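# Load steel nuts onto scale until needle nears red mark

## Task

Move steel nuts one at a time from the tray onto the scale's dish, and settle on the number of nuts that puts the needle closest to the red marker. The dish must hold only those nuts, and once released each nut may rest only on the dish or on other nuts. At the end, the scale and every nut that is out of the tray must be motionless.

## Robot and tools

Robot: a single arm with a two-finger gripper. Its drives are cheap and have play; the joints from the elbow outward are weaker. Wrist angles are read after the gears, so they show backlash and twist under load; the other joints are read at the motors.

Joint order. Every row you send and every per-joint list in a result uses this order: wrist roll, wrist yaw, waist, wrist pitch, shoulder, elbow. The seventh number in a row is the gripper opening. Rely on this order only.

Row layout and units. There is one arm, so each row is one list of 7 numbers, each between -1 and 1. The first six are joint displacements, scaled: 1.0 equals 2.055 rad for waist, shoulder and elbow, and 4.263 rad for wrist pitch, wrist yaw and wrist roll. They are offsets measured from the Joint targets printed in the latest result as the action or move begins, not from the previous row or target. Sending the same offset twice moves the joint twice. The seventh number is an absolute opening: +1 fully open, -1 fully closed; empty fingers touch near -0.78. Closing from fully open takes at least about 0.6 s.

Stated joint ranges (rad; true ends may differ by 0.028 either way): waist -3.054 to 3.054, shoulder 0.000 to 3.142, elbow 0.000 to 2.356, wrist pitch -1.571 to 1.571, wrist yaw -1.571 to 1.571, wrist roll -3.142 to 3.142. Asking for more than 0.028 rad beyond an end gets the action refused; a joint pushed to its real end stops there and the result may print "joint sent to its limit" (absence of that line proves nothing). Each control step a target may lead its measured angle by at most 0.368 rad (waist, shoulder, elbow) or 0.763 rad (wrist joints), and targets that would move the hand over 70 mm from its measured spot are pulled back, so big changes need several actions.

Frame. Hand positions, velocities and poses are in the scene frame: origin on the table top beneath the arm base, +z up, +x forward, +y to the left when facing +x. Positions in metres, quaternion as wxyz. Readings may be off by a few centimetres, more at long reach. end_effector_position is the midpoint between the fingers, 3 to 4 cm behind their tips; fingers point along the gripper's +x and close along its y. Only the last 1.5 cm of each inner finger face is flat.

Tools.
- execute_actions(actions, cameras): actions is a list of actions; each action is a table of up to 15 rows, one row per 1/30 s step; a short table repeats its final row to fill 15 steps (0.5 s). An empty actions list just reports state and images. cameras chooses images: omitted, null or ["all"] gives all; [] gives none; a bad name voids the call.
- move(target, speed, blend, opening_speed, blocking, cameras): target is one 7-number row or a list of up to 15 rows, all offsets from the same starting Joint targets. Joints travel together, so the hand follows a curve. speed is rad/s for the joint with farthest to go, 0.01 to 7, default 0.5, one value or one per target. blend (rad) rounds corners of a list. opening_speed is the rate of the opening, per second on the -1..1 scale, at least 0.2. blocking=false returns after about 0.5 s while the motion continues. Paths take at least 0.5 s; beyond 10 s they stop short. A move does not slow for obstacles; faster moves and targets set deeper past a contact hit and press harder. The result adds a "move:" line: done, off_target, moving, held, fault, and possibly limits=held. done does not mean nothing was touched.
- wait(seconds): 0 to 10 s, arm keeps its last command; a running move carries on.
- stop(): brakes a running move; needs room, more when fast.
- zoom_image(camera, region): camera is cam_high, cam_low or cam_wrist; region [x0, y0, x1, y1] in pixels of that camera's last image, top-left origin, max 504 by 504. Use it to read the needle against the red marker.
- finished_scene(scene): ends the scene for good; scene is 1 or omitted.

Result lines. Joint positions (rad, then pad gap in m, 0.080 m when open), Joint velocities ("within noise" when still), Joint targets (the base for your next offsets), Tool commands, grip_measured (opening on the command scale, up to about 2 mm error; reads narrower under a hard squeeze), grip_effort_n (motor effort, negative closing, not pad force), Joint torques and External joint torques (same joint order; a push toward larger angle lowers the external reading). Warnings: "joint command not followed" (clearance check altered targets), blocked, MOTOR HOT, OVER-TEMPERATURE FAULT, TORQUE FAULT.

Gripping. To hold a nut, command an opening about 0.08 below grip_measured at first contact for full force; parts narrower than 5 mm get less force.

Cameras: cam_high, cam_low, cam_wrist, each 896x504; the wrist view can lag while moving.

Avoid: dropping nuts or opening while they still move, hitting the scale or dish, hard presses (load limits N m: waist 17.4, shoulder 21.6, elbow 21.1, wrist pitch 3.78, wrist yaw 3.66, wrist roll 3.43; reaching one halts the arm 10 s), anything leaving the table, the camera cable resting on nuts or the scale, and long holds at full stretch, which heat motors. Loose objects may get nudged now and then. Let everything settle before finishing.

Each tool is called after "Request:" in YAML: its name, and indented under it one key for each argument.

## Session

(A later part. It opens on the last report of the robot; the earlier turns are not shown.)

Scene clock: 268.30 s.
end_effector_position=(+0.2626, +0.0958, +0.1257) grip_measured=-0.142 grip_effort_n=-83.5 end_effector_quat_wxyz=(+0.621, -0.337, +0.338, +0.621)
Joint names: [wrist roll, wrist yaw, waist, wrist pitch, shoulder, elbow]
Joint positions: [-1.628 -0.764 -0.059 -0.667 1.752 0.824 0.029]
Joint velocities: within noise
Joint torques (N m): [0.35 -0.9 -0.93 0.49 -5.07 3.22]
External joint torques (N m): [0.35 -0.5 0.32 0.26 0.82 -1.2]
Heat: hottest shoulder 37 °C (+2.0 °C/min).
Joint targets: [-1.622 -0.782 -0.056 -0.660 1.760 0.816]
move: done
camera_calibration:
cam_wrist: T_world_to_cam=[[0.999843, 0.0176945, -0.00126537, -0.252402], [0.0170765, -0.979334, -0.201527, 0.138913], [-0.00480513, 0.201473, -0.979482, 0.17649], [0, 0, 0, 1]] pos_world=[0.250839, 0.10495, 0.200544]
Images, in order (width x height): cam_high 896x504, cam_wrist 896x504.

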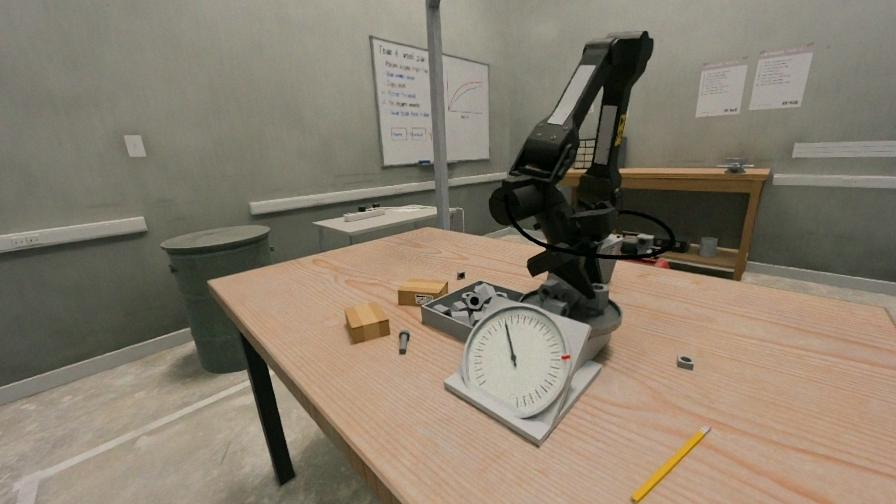

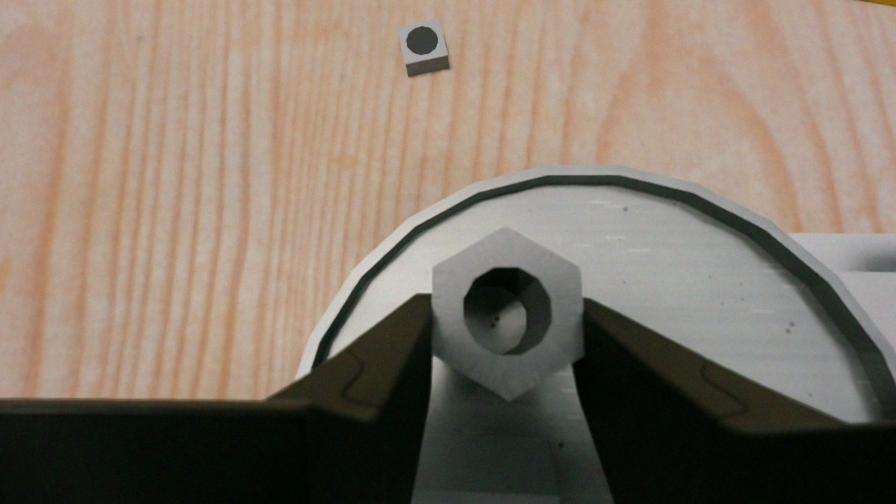

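Request:
move:
  target: [0.0010, 0, 0.0014, 0.0047, 0.0047, -0.0037, -0.18]
  speed: 0.1
  cameras: ["cam_high", "cam_wrist"]

Request:
zoom_image:
  camera: "cam_high"
  region: [450, 295, 590, 425]

Scene clock: 269.53 s.
end_effector_position=(+0.2627, +0.0958, +0.1218) grip_measured=-0.142 grip_effort_n=-83.5 end_effector_quat_wxyz=(+0.621, -0.337, +0.338, +0.621)
Joint names: [wrist roll, wrist yaw, waist, wrist pitch, shoulder, elbow]
Joint positions: [-1.623 -0.764 -0.056 -0.646 1.762 0.816 0.029]
Joint velocities: within noise
Joint torques (N m): [0.34 -0.9 -0.93 0.53 -5.09 3.18]
External joint torques (N m): [0.34 -0.49 0.33 0.27 0.82 -1.22]
Heat: hottest shoulder 37 °C (+2.0 °C/min).
Joint targets: [-1.618 -0.782 -0.053 -0.640 1.770 0.808]
move: done
camera_calibration:
cam_wrist: T_world_to_cam=[[0.999846, 0.0175494, -0.0000719636, -0.252634], [0.0171753, -0.979356, -0.201411, 0.138179], [-0.00360512, 0.201378, -0.979507, 0.172364], [0, 0, 0, 1]] pos_world=[0.250843, 0.10505, 0.196644]
Images, in order (width x height): cam_high 896x504, cam_wrist 896x504.

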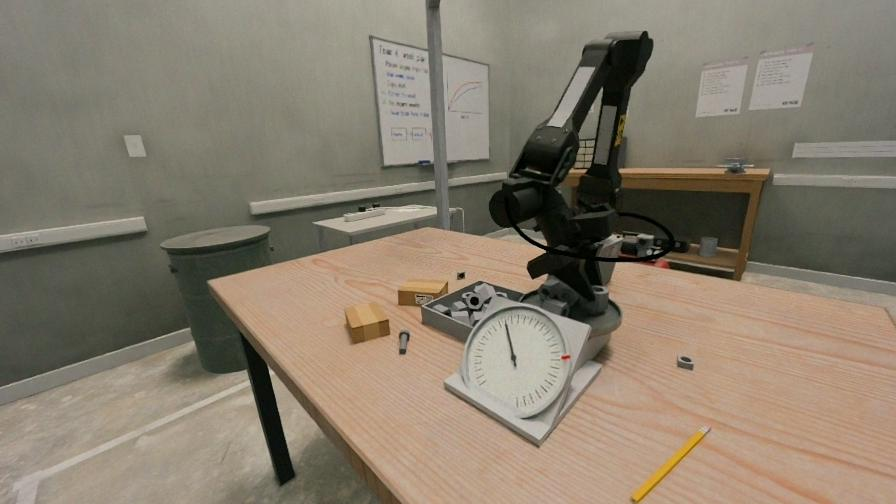

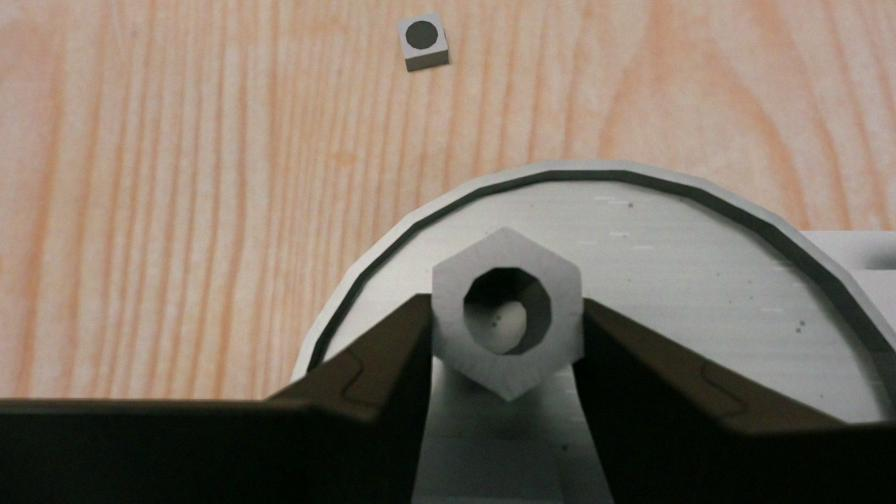

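Scaled by 3.600.

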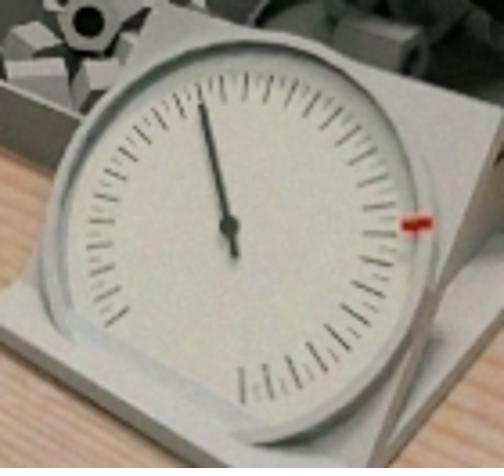

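Request:
move:
  target: [0.0006, 0, 0.0009, 0.0031, 0.0031, -0.0025, -0.18]
  speed: 0.08
  cameras: ["cam_high", "cam_wrist"]

Request:
zoom_image:
  camera: "cam_high"
  region: [450, 295, 590, 425]

Scene clock: 270.53 s.
end_effector_position=(+0.2624, +0.0958, +0.1192) grip_measured=-0.142 grip_effort_n=-83.5 end_effector_quat_wxyz=(+0.622, -0.336, +0.339, +0.621)
Joint names: [wrist roll, wrist yaw, waist, wrist pitch, shoulder, elbow]
Joint positions: [-1.62 -0.764 -0.054 -0.633 1.768 0.811 0.029]
Joint velocities: within noise
Joint torques (N m): [0.36 -0.9 -0.94 0.48 -5.09 3.15]
External joint torques (N m): [0.36 -0.5 0.33 0.24 0.84 -1.2]
Heat: hottest shoulder 37 °C (+2.0 °C/min).
Joint targets: [-1.616 -0.782 -0.051 -0.627 1.776 0.803]
move: done
camera_calibration:
cam_wrist: T_world_to_cam=[[0.99986, 0.0166733, -0.00127459, -0.252105], [0.0160748, -0.979372, -0.201425, 0.137862], [-0.00460671, 0.201377, -0.979503, 0.170185], [0, 0, 0, 1]] pos_world=[0.250637, 0.10495, 0.194144]
Images, in order (width x height): cam_high 896x504, cam_wrist 896x504.

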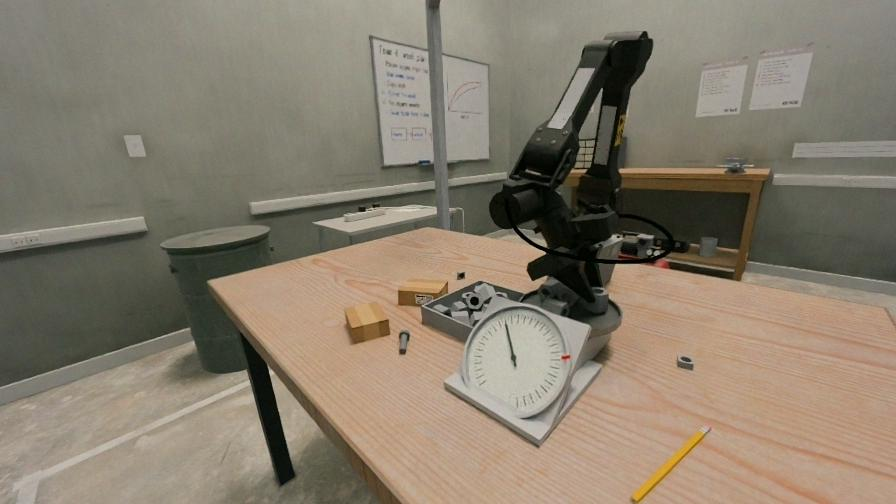

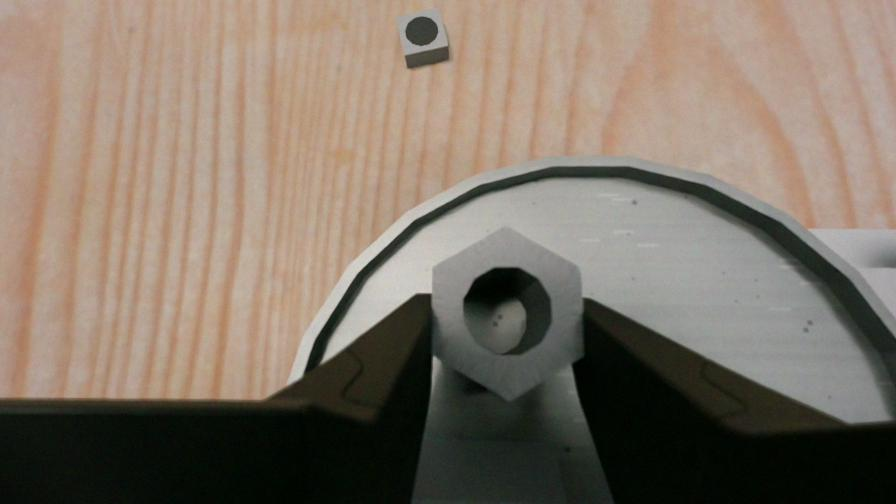

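Scaled by 3.600.

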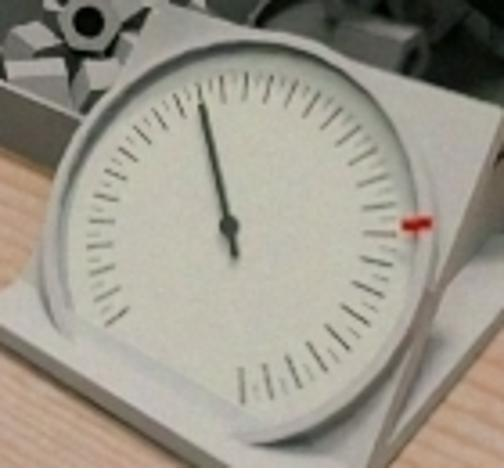

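Request:
move:
  target: [0.0005, 0, 0.0008, 0.0026, 0.0026, -0.0021, -0.18]
  speed: 0.06
  cameras: ["cam_high"]

Request:
zoom_image:
  camera: "cam_high"
  region: [450, 295, 590, 425]

Scene clock: 271.67 s.
end_effector_position=(+0.2622, +0.0959, +0.1171) grip_measured=-0.142 grip_effort_n=-83.5 end_effector_quat_wxyz=(+0.621, -0.337, +0.338, +0.621)
Joint names: [wrist roll, wrist yaw, waist, wrist pitch, shoulder, elbow]
Joint positions: [-1.619 -0.764 -0.052 -0.623 1.773 0.807 0.029]
Joint velocities: within noise
Joint torques (N m): [0.34 -0.9 -0.93 0.53 -5.1 3.16]
External joint torques (N m): [0.34 -0.49 0.34 0.27 0.86 -1.21]
Heat: hottest shoulder 37 °C (+2.0 °C/min).
Joint targets: [-1.613 -0.782 -0.049 -0.616 1.781 0.799]
move: done
Images, in order (width x height): cam_high 896x504.

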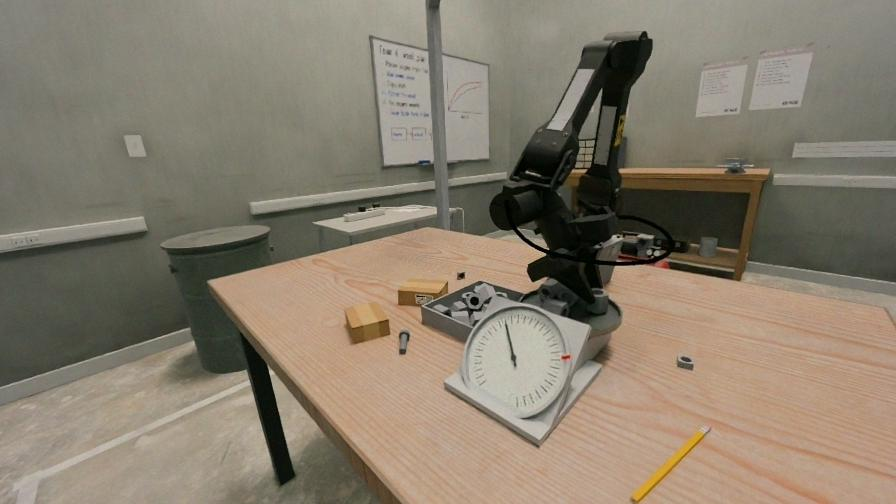

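Scaled by 3.600.

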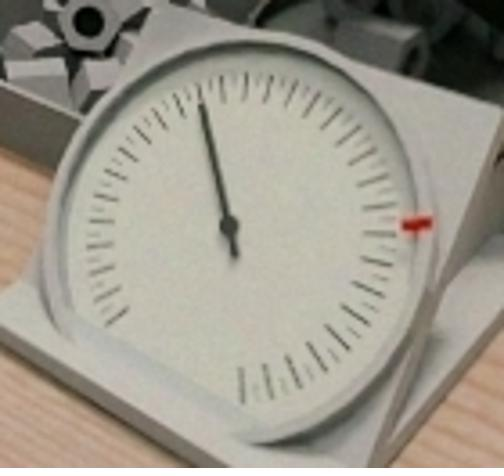

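Request:
move:
  target: [0.0005, 0, 0.0008, 0.0029, 0.0028, -0.0022, -0.18]
  speed: 0.06
  cameras: ["cam_high"]

Request:
zoom_image:
  camera: "cam_high"
  region: [450, 295, 590, 425]

Scene clock: 272.80 s.
end_effector_position=(+0.2620, +0.0958, +0.1147) grip_measured=-0.142 grip_effort_n=-83.5 end_effector_quat_wxyz=(+0.621, -0.336, +0.339, +0.621)
Joint names: [wrist roll, wrist yaw, waist, wrist pitch, shoulder, elbow]
Joint positions: [-1.616 -0.764 -0.051 -0.61 1.779 0.802 0.029]
Joint velocities: within noise
Joint torques (N m): [0.36 -0.9 -0.93 0.53 -5.11 3.11]
External joint torques (N m): [0.36 -0.5 0.33 0.28 0.84 -1.17]
Heat: hottest shoulder 37 °C (+2.0 °C/min).
Joint targets: [-1.611 -0.782 -0.048 -0.604 1.788 0.794]
move: done
Images, in order (width x height): cam_high 896x504.

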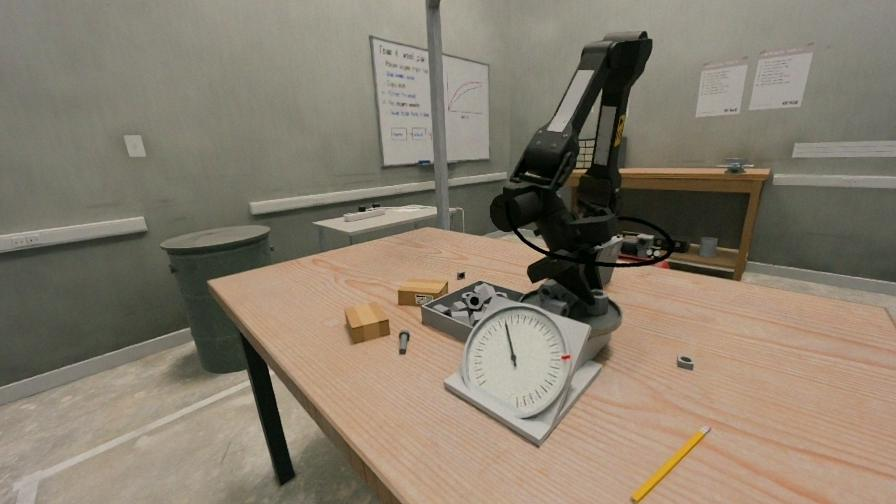

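Scaled by 3.600.

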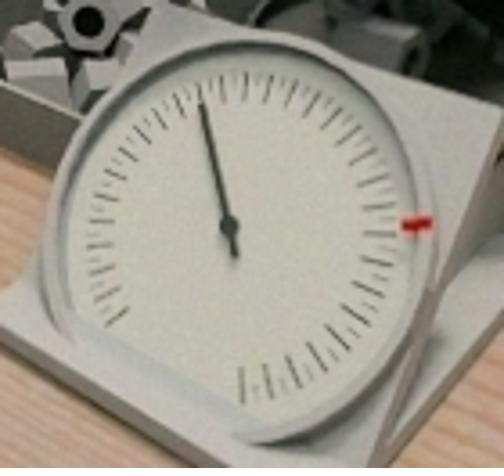

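Request:
move:
  target: [0.0005, 0, 0.0008, 0.0026, 0.0025, -0.0020, -0.18]
  speed: 0.06
  cameras: ["cam_high", "cam_wrist"]

Request:
zoom_image:
  camera: "cam_high"
  region: [450, 295, 590, 425]

Scene clock: 274.23 s.
end_effector_position=(+0.2621, +0.0958, +0.1135) grip_measured=-0.142 grip_effort_n=-83.5 end_effector_quat_wxyz=(+0.622, -0.336, +0.338, +0.621)
Joint names: [wrist roll, wrist yaw, waist, wrist pitch, shoulder, elbow]
Joint positions: [-1.614 -0.766 -0.051 -0.601 1.782 0.798 0.029]
Joint velocities: within noise
Joint torques (N m): [0.33 -0.83 -0.81 0.72 -4.82 3.08]
External joint torques (N m): [0.33 -0.42 0.44 0.47 1.13 -1.17]
Heat: hottest shoulder 37 °C (+2.0 °C/min).
Joint targets: [-1.609 -0.782 -0.046 -0.593 1.793 0.790]
move: done
camera_calibration:
cam_wrist: T_world_to_cam=[[0.999868, 0.0162712, 0.000197063, -0.251855], [0.015973, -0.979089, -0.202804, 0.136983], [-0.00310691, 0.20278, -0.979219, 0.16402], [0, 0, 0, 1]] pos_world=[0.250143, 0.104956, 0.188442]
Images, in order (width x height): cam_high 896x504, cam_wrist 896x504.

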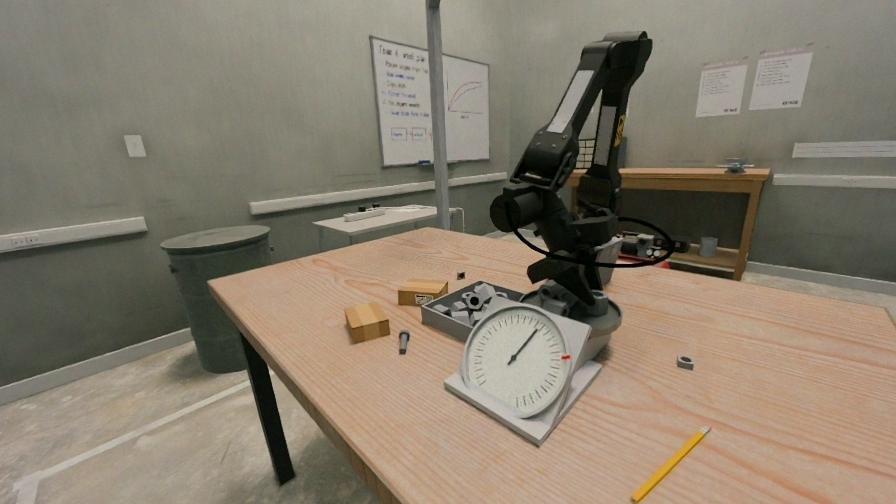

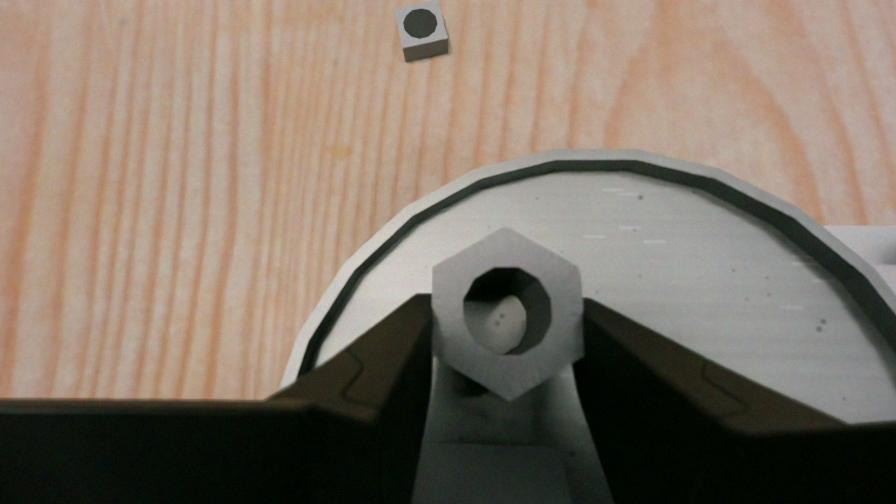

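Scaled by 3.600.

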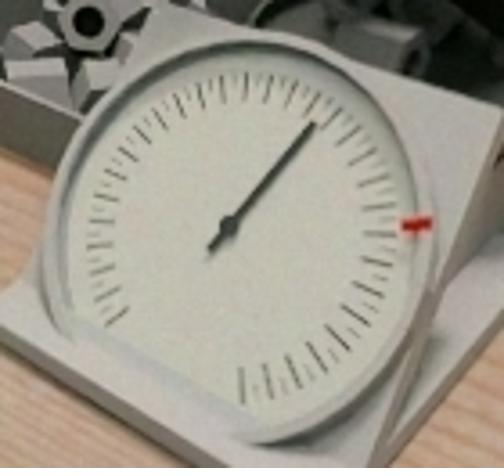

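Request:
move:
  target:
    - [0, 0, 0, 0, 0, 0, 0.1]
    - [-0.0105, 0, -0.012, -0.0430, -0.0380, 0.0340, 0.1]
  speed: 0.25
  opening_speed: 0.6
  cameras: ["cam_high", "cam_wrist"]

Request:
zoom_image:
  camera: "cam_high"
  region: [450, 295, 590, 425]

Scene clock: 277.00 s.
end_effector_position=(+0.2557, +0.0970, +0.1395) grip_measured=+0.098 grip_effort_n=13.3 end_effector_quat_wxyz=(+0.617, -0.321, +0.351, +0.627)
Joint names: [wrist roll, wrist yaw, waist, wrist pitch, shoulder, elbow]
Joint positions: [-1.64 -0.768 -0.067 -0.776 1.722 0.851 0.039]
Joint velocities: within noise
Joint torques (N m): [-0.37 -0.76 -1.52 -0.05 -6.8 5]
External joint torques (N m): [-0.37 -0.36 -0.29 -0.21 -1.04 0.48]
Heat: hottest shoulder 37 °C (+2.0 °C/min).
Joint targets: [-1.654 -0.782 -0.070 -0.776 1.714 0.860]
move: done
camera_calibration:
cam_wrist: T_world_to_cam=[[0.999034, 0.0104148, -0.0426985, -0.238744], [0.00134142, -0.978291, -0.207233, 0.147769], [-0.0439299, 0.206975, -0.977359, 0.198923], [0, 0, 0, 1]] pos_world=[0.247053, 0.105875, 0.214848]
Images, in order (width x height): cam_high 896x504, cam_wrist 896x504.

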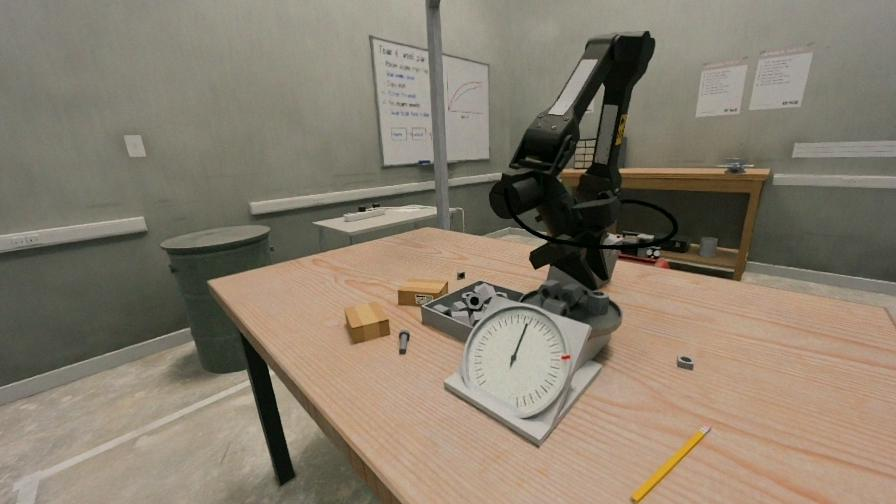

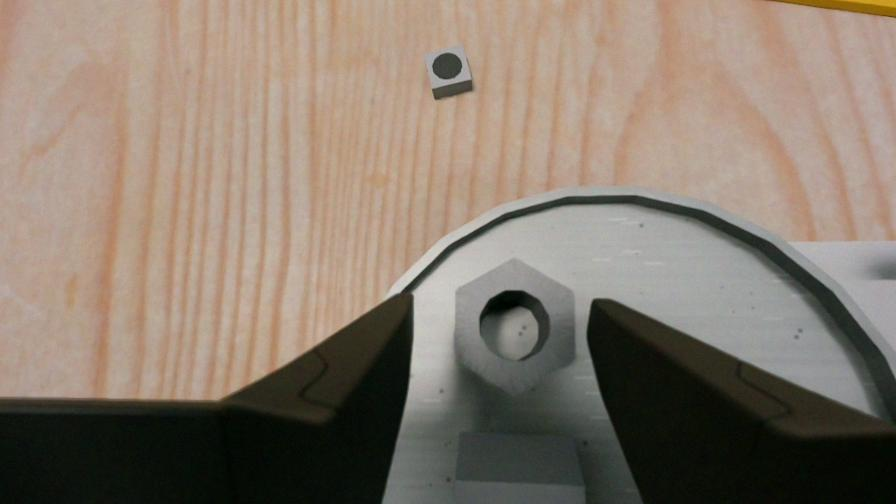

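Scaled by 3.600.

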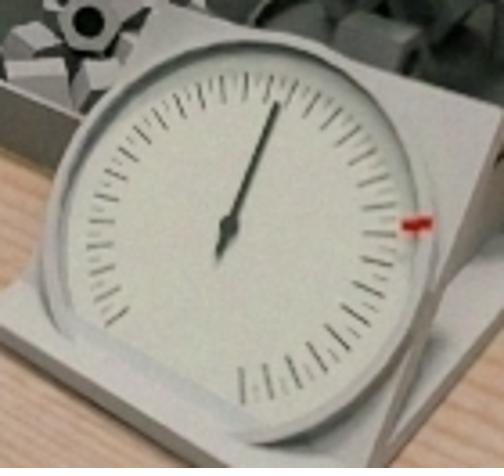

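Request:
move:
  target:
    - [-0.0070, 0, -0.0102, -0.0352, -0.0350, 0.0277, 0.1]
    - [-0.0812, 0.1424, -0.1839, -0.0943, 0.1090, 0.3085, 0.4]
  speed: [0.4, 0.9]
  blend: [0.05, 0]
  opening_speed: 1.0
  cameras: ["cam_high", "cam_wrist"]

Request:
zoom_image:
  camera: "cam_high"
  region: [450, 295, 590, 425]

Scene clock: 280.60 s.
end_effector_position=(+0.3287, -0.1049, +0.2221) grip_measured=+0.397 grip_effort_n=13.3 end_effector_quat_wxyz=(+0.507, -0.499, +0.504, +0.489)
Joint names: [wrist roll, wrist yaw, waist, wrist pitch, shoulder, elbow]
Joint positions: [-1.985 -0.177 -0.45 -1.178 1.926 1.484 0.053]
Joint velocities: within noise
Joint torques (N m): [-0.4 0.2 -1.54 0.09 -6.71 6.15]
External joint torques (N m): [-0.4 0.25 0.03 -0.22 1.21 0.44]
Heat: hottest shoulder 37 °C (+2.0 °C/min).
Joint targets: [-2.000 -0.175 -0.449 -1.178 1.939 1.494]
move: done
camera_calibration:
cam_wrist: T_world_to_cam=[[0.999973, -0.00641581, 0.00370683, -0.318498], [-0.0073336, -0.928458, 0.371364, -0.153141], [0.00105903, -0.371381, -0.92848, 0.238376], [0, 0, 0, 1]] pos_world=[0.317113, -0.0557005, 0.279379]
Images, in order (width x height): cam_high 896x504, cam_wrist 896x504.

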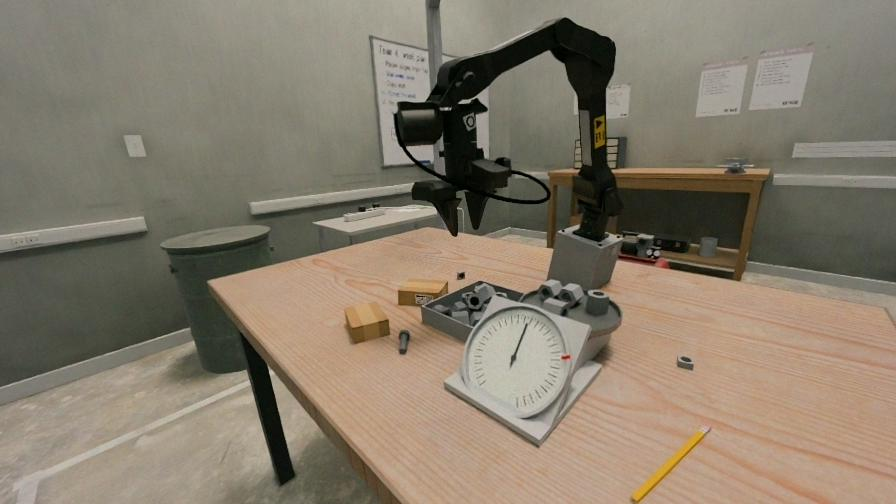

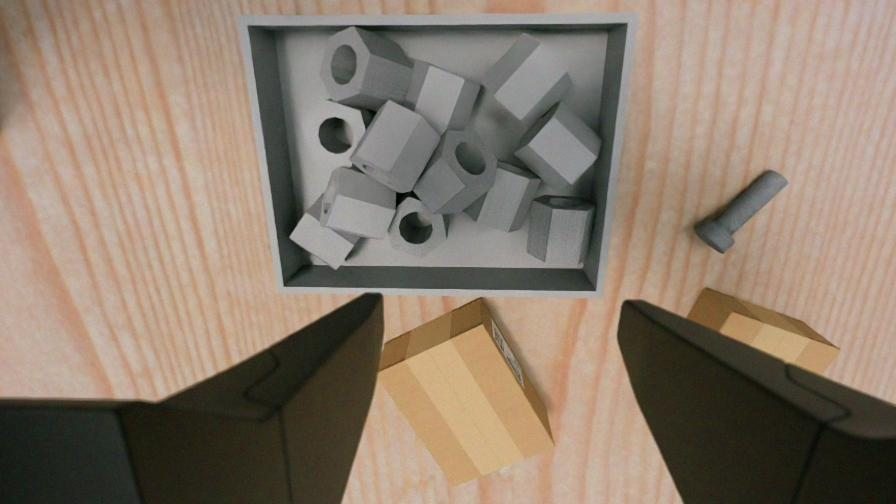

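Scaled by 3.600.

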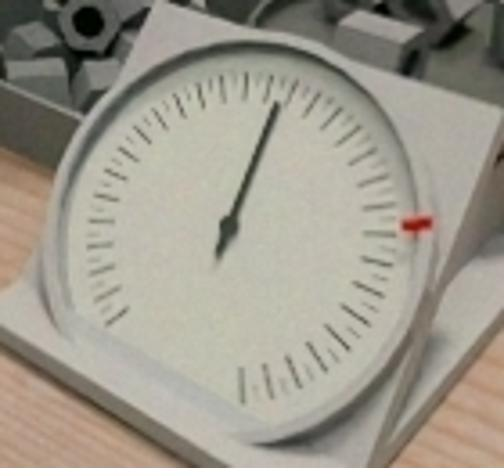

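Request:
zoom_image:
  camera: "cam_wrist"
  region: [230, 0, 650, 300]

Scaled by 1.200.

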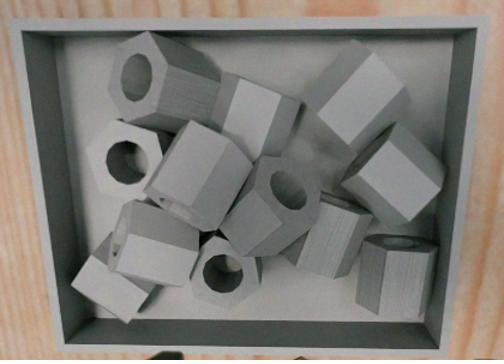

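Request:
zoom_image:
  camera: "cam_wrist"
  region: [470, 10, 630, 210]

Scaled by 2.520.

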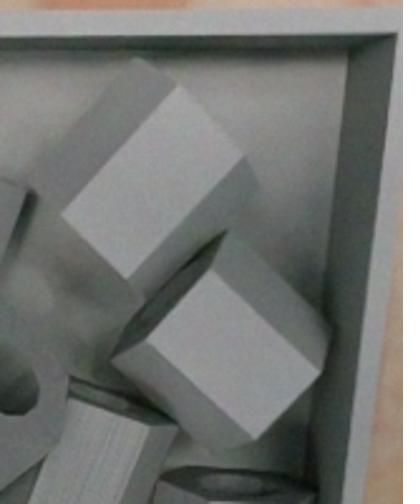

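Request:
zoom_image:
  camera: "cam_wrist"
  region: [500, 85, 610, 200]

Scaled by 4.383.

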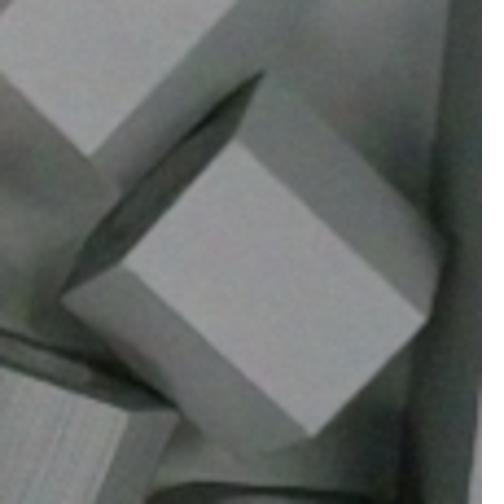

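Request:
move:
  target: [0.1954, -0.0028, 0.0633, 0.0844, 0.1465, -0.0292, 0.09]
  speed: 0.9
  opening_speed: 1.0
  cameras: ["cam_wrist"]

Scene clock: 298.63 s.
end_effector_position=(+0.3780, -0.0967, +0.0991) grip_measured=+0.092 grip_effort_n=-14.2 end_effector_quat_wxyz=(+0.641, -0.299, +0.644, +0.293)
Joint names: [wrist roll, wrist yaw, waist, wrist pitch, shoulder, elbow]
Joint positions: [-1.172 -0.177 -0.321 -0.825 2.227 1.443 0.039]
Joint velocities: within noise
Joint torques (N m): [0.33 -0.25 -1.62 0.54 -8.31 3.68]
External joint torques (N m): [0.33 -0.2 0.32 0.22 1.24 -1.44]
Heat: hottest shoulder 37 °C (+2.0 °C/min).
Joint targets: [-1.167 -0.186 -0.318 -0.818 2.239 1.434]
move: done
camera_calibration:
cam_wrist: T_world_to_cam=[[0.770753, -0.63712, -0.00422613, -0.340879], [-0.590529, -0.71685, 0.370678, 0.14147], [-0.239196, -0.283205, -0.928752, 0.226495], [0, 0, 0, 1]] pos_world=[0.400452, -0.0516228, 0.156478]
Images, in order (width x height): cam_wrist 896x504.

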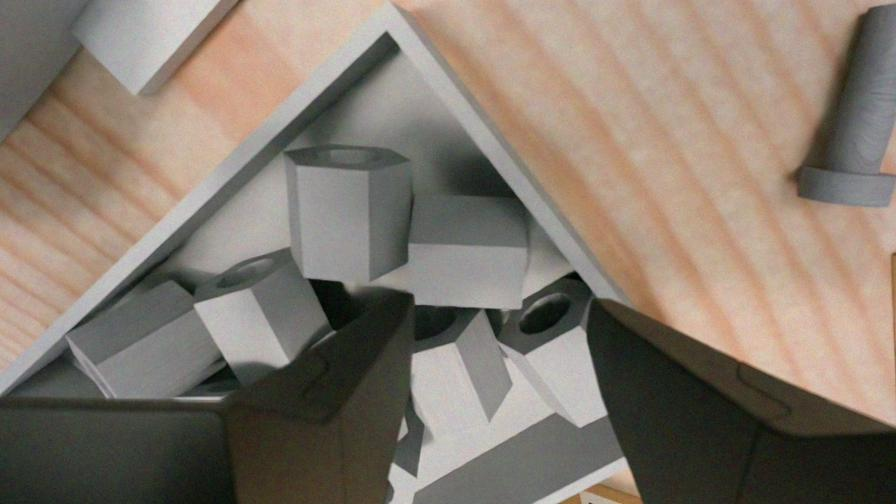

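Request:
zoom_image:
  camera: "cam_wrist"
  region: [260, 130, 620, 340]

Scaled by 1.400.

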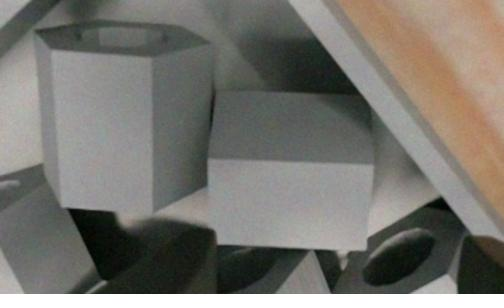

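Request:
move:
  target: [0.0129, -0.0033, 0.0047, 0.0115, 0.0048, -0.0185, 0.022]
  speed: 0.2
  opening_speed: 1.0
  cameras: ["cam_wrist"]

Request:
zoom_image:
  camera: "cam_wrist"
  region: [300, 120, 640, 400]

Scene clock: 308.77 s.
end_effector_position=(+0.3757, -0.0931, +0.0875) grip_measured=+0.024 grip_effort_n=-14.7 end_effector_quat_wxyz=(+0.650, -0.281, +0.647, +0.281)
Joint names: [wrist roll, wrist yaw, waist, wrist pitch, shoulder, elbow]
Joint positions: [-1.117 -0.188 -0.312 -0.776 2.236 1.406 0.036]
Joint velocities: within noise
Joint torques (N m): [0.36 -0.36 -1.63 0.62 -8.17 3.4]
External joint torques (N m): [0.36 -0.31 0.23 0.32 1.22 -1.5]
Heat: hottest shoulder 38 °C (+1.0 °C/min).
Joint targets: [-1.112 -0.201 -0.309 -0.769 2.249 1.396]
move: done
camera_calibration:
cam_wrist: T_world_to_cam=[[0.740467, -0.672063, -0.00634196, -0.328487], [-0.625105, -0.692135, 0.360822, 0.163153], [-0.246884, -0.263212, -0.932613, 0.221309], [0, 0, 0, 1]] pos_world=[0.399859, -0.049589, 0.145443]
Images, in order (width x height): cam_wrist 896x504.

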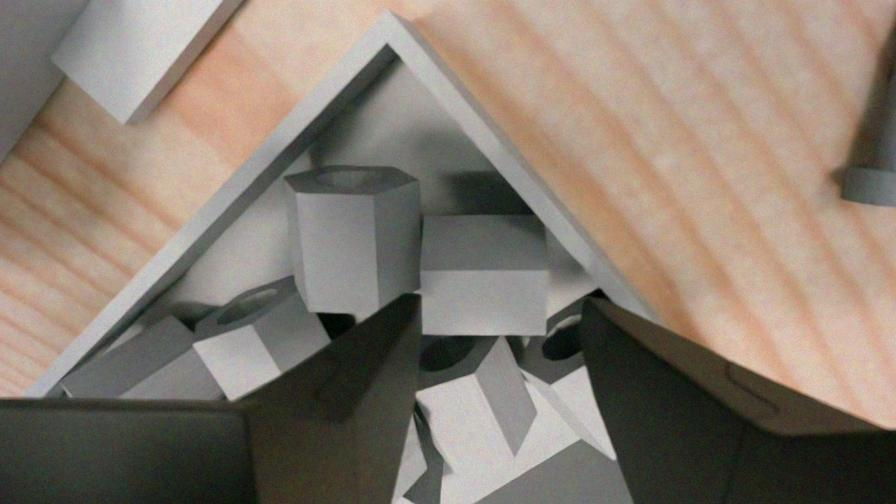

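Scaled by 1.482.

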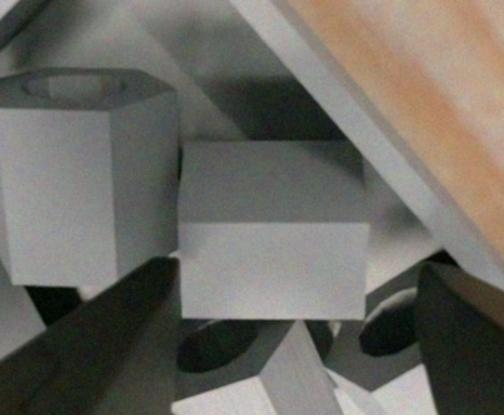

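Request:
move:
  target:
    - [0.0005, 0, 0.0020, 0.0028, 0, -0.0088, 0.022]
    - [0.0005, 0, 0.0039, 0.0084, 0.0083, -0.0088, 0.022]
  speed: 0.1
  cameras: ["cam_wrist"]

Request:
zoom_image:
  camera: "cam_wrist"
  region: [340, 160, 640, 400]

Scene clock: 313.67 s.
end_effector_position=(+0.3746, -0.0917, +0.0769) grip_measured=+0.024 grip_effort_n=-14.7 end_effector_quat_wxyz=(+0.649, -0.283, +0.647, +0.282)
Joint names: [wrist roll, wrist yaw, waist, wrist pitch, shoulder, elbow]
Joint positions: [-1.114 -0.188 -0.305 -0.741 2.253 1.387 0.036]
Joint velocities: within noise
Joint torques (N m): [0.33 -0.37 -1.53 0.64 -8.18 3.39]
External joint torques (N m): [0.33 -0.32 0.4 0.34 1.29 -1.43]
Heat: hottest shoulder 37 °C (+0.0 °C/min).
Joint targets: [-1.110 -0.201 -0.301 -0.733 2.266 1.377]
move: done
camera_calibration:
cam_wrist: T_world_to_cam=[[0.743421, -0.66878, -0.0077191, -0.327502], [-0.621439, -0.694971, 0.361701, 0.165544], [-0.247263, -0.264099, -0.932262, 0.211585], [0, 0, 0, 1]] pos_world=[0.398664, -0.0480987, 0.134847]
Images, in order (width x height): cam_wrist 896x504.

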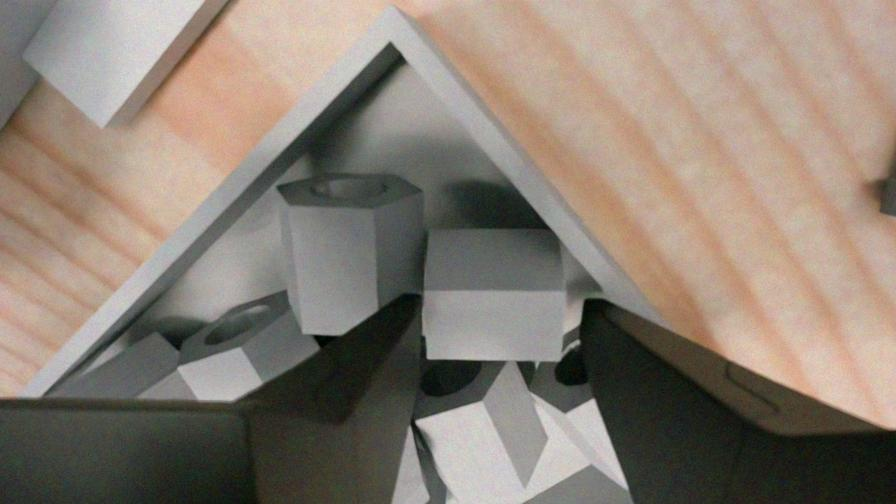

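Scaled by 1.680.

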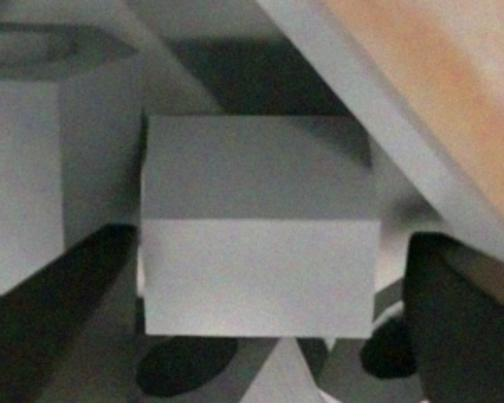

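Request:
move:
  target:
    - [0, 0, 0, 0.0025, 0.0037, -0.0013, 0.022]
    - [0, 0, 0, 0.0025, 0.0037, -0.0013, -0.17]
  speed: 0.06
  opening_speed: 0.5
  cameras: ["cam_wrist"]

Scene clock: 317.37 s.
end_effector_position=(+0.3744, -0.0912, +0.0736) grip_measured=-0.150 grip_effort_n=-83.5 end_effector_quat_wxyz=(+0.649, -0.282, +0.647, +0.284)
Joint names: [wrist roll, wrist yaw, waist, wrist pitch, shoulder, elbow]
Joint positions: [-1.114 -0.191 -0.303 -0.732 2.259 1.384 0.028]
Joint velocities: within noise
Joint torques (N m): [0.32 -0.27 -1.67 0.74 -8.02 3.46]
External joint torques (N m): [0.32 -0.22 0.28 0.41 1.49 -1.41]
Heat: hottest shoulder 37 °C (-1.0 °C/min).
Joint targets: [-1.110 -0.201 -0.301 -0.723 2.274 1.375]
move: done
camera_calibration:
cam_wrist: T_world_to_cam=[[0.744206, -0.667872, -0.0102594, -0.327108], [-0.620455, -0.696894, 0.359686, 0.166575], [-0.247374, -0.261315, -0.933017, 0.208904], [0, 0, 0, 1]] pos_world=[0.398466, -0.0477917, 0.13164]
Images, in order (width x height): cam_wrist 896x504.

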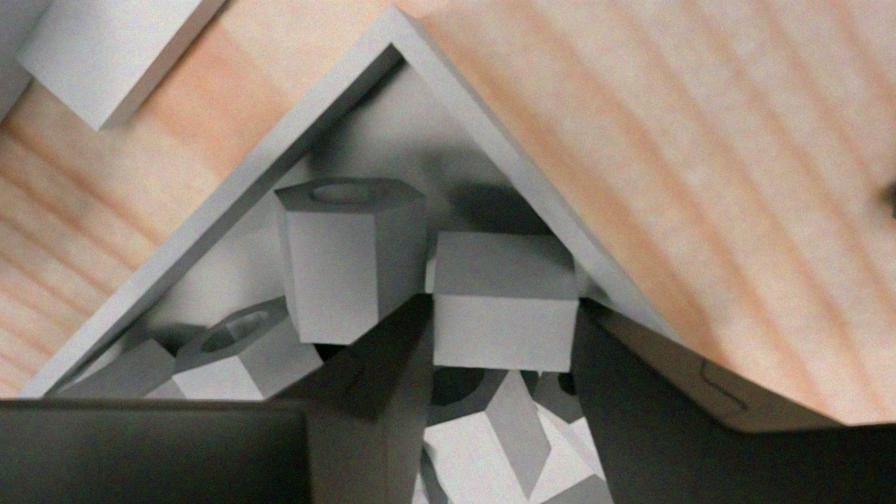

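Request:
move:
  target:
    - [-0.0061, 0.0014, -0.0080, -0.0284, -0.0414, 0.0297, -0.18]
    - [-0.0150, 0.0026, -0.0265, -0.0941, -0.0917, 0.1124, -0.18]
    - [-0.0568, 0.0073, 0.2503, -0.0680, -0.2477, -0.0482, -0.18]
    - [-0.0469, 0.0073, 0.2611, -0.0321, -0.2107, -0.0939, -0.18]
  speed: [0.15, 0.5, 0.9, 0.3]
  blend: [0.03, 0.08, 0.04, 0]
  cameras: ["cam_high", "cam_wrist"]

Request:
zoom_image:
  camera: "cam_high"
  region: [450, 270, 640, 430]

Scene clock: 327.77 s.
end_effector_position=(+0.3179, +0.1135, +0.1394) grip_measured=-0.150 grip_effort_n=-83.5 end_effector_quat_wxyz=(+0.498, -0.502, +0.502, +0.498)
Joint names: [wrist roll, wrist yaw, waist, wrist pitch, shoulder, elbow]
Joint positions: [-1.315 -0.171 0.235 -0.867 1.832 1.191 0.028]
Joint velocities: within noise
Joint torques (N m): [0.32 0.13 -1.33 0.57 -6.86 3.7]
External joint torques (N m): [0.32 0.18 0.13 0.26 0.8 -1.51]
Heat: hottest shoulder 38 °C (+1.0 °C/min).
Joint targets: [-1.310 -0.169 0.236 -0.859 1.841 1.182]
move: done
camera_calibration:
cam_wrist: T_world_to_cam=[[0.999831, 0.0162555, -0.00855758, -0.306756], [0.0182716, -0.928229, 0.371559, 0.071998], [-0.0019035, -0.371653, -0.92837, 0.243716], [0, 0, 0, 1]] pos_world=[0.305852, 0.162395, 0.196882]
Images, in order (width x height): cam_high 896x504, cam_wrist 896x504.

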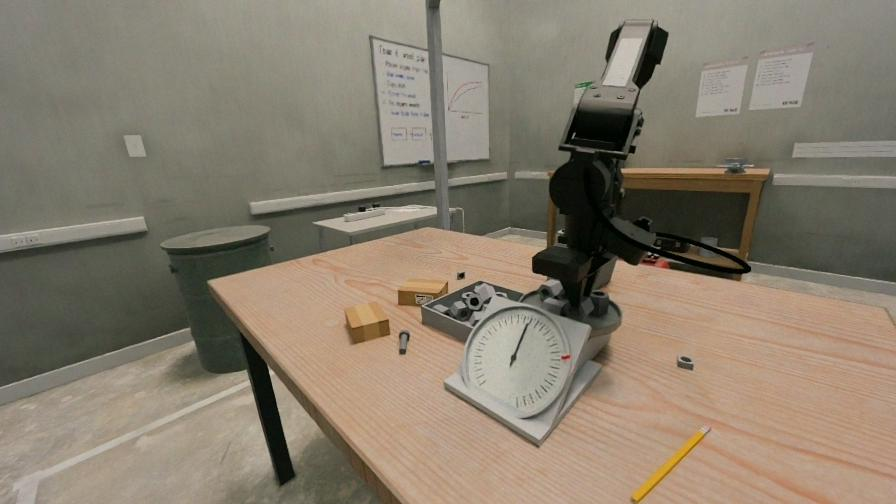

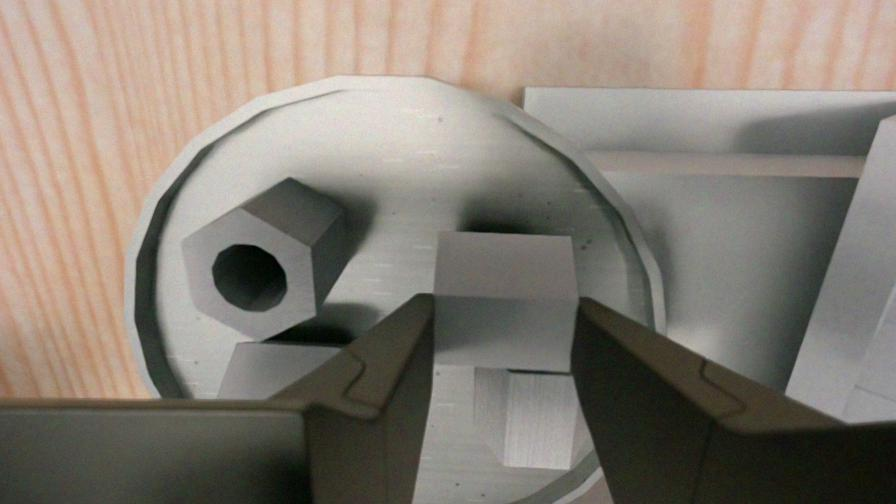

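Scaled by 2.653.

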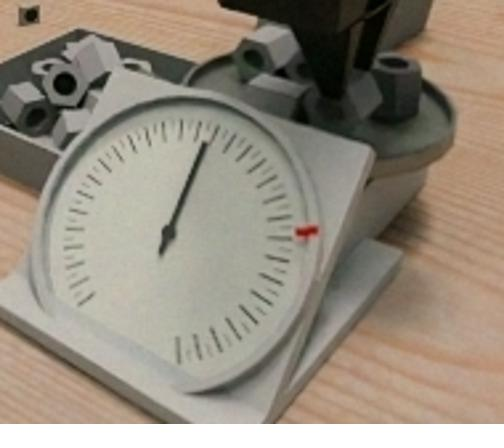

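Request:
zoom_image:
  camera: "cam_wrist"
  region: [410, 210, 630, 504]

Scaled by 1.714.

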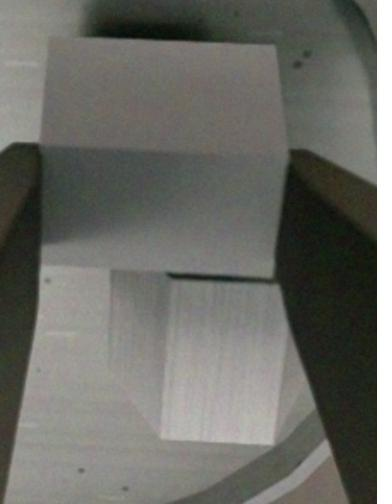

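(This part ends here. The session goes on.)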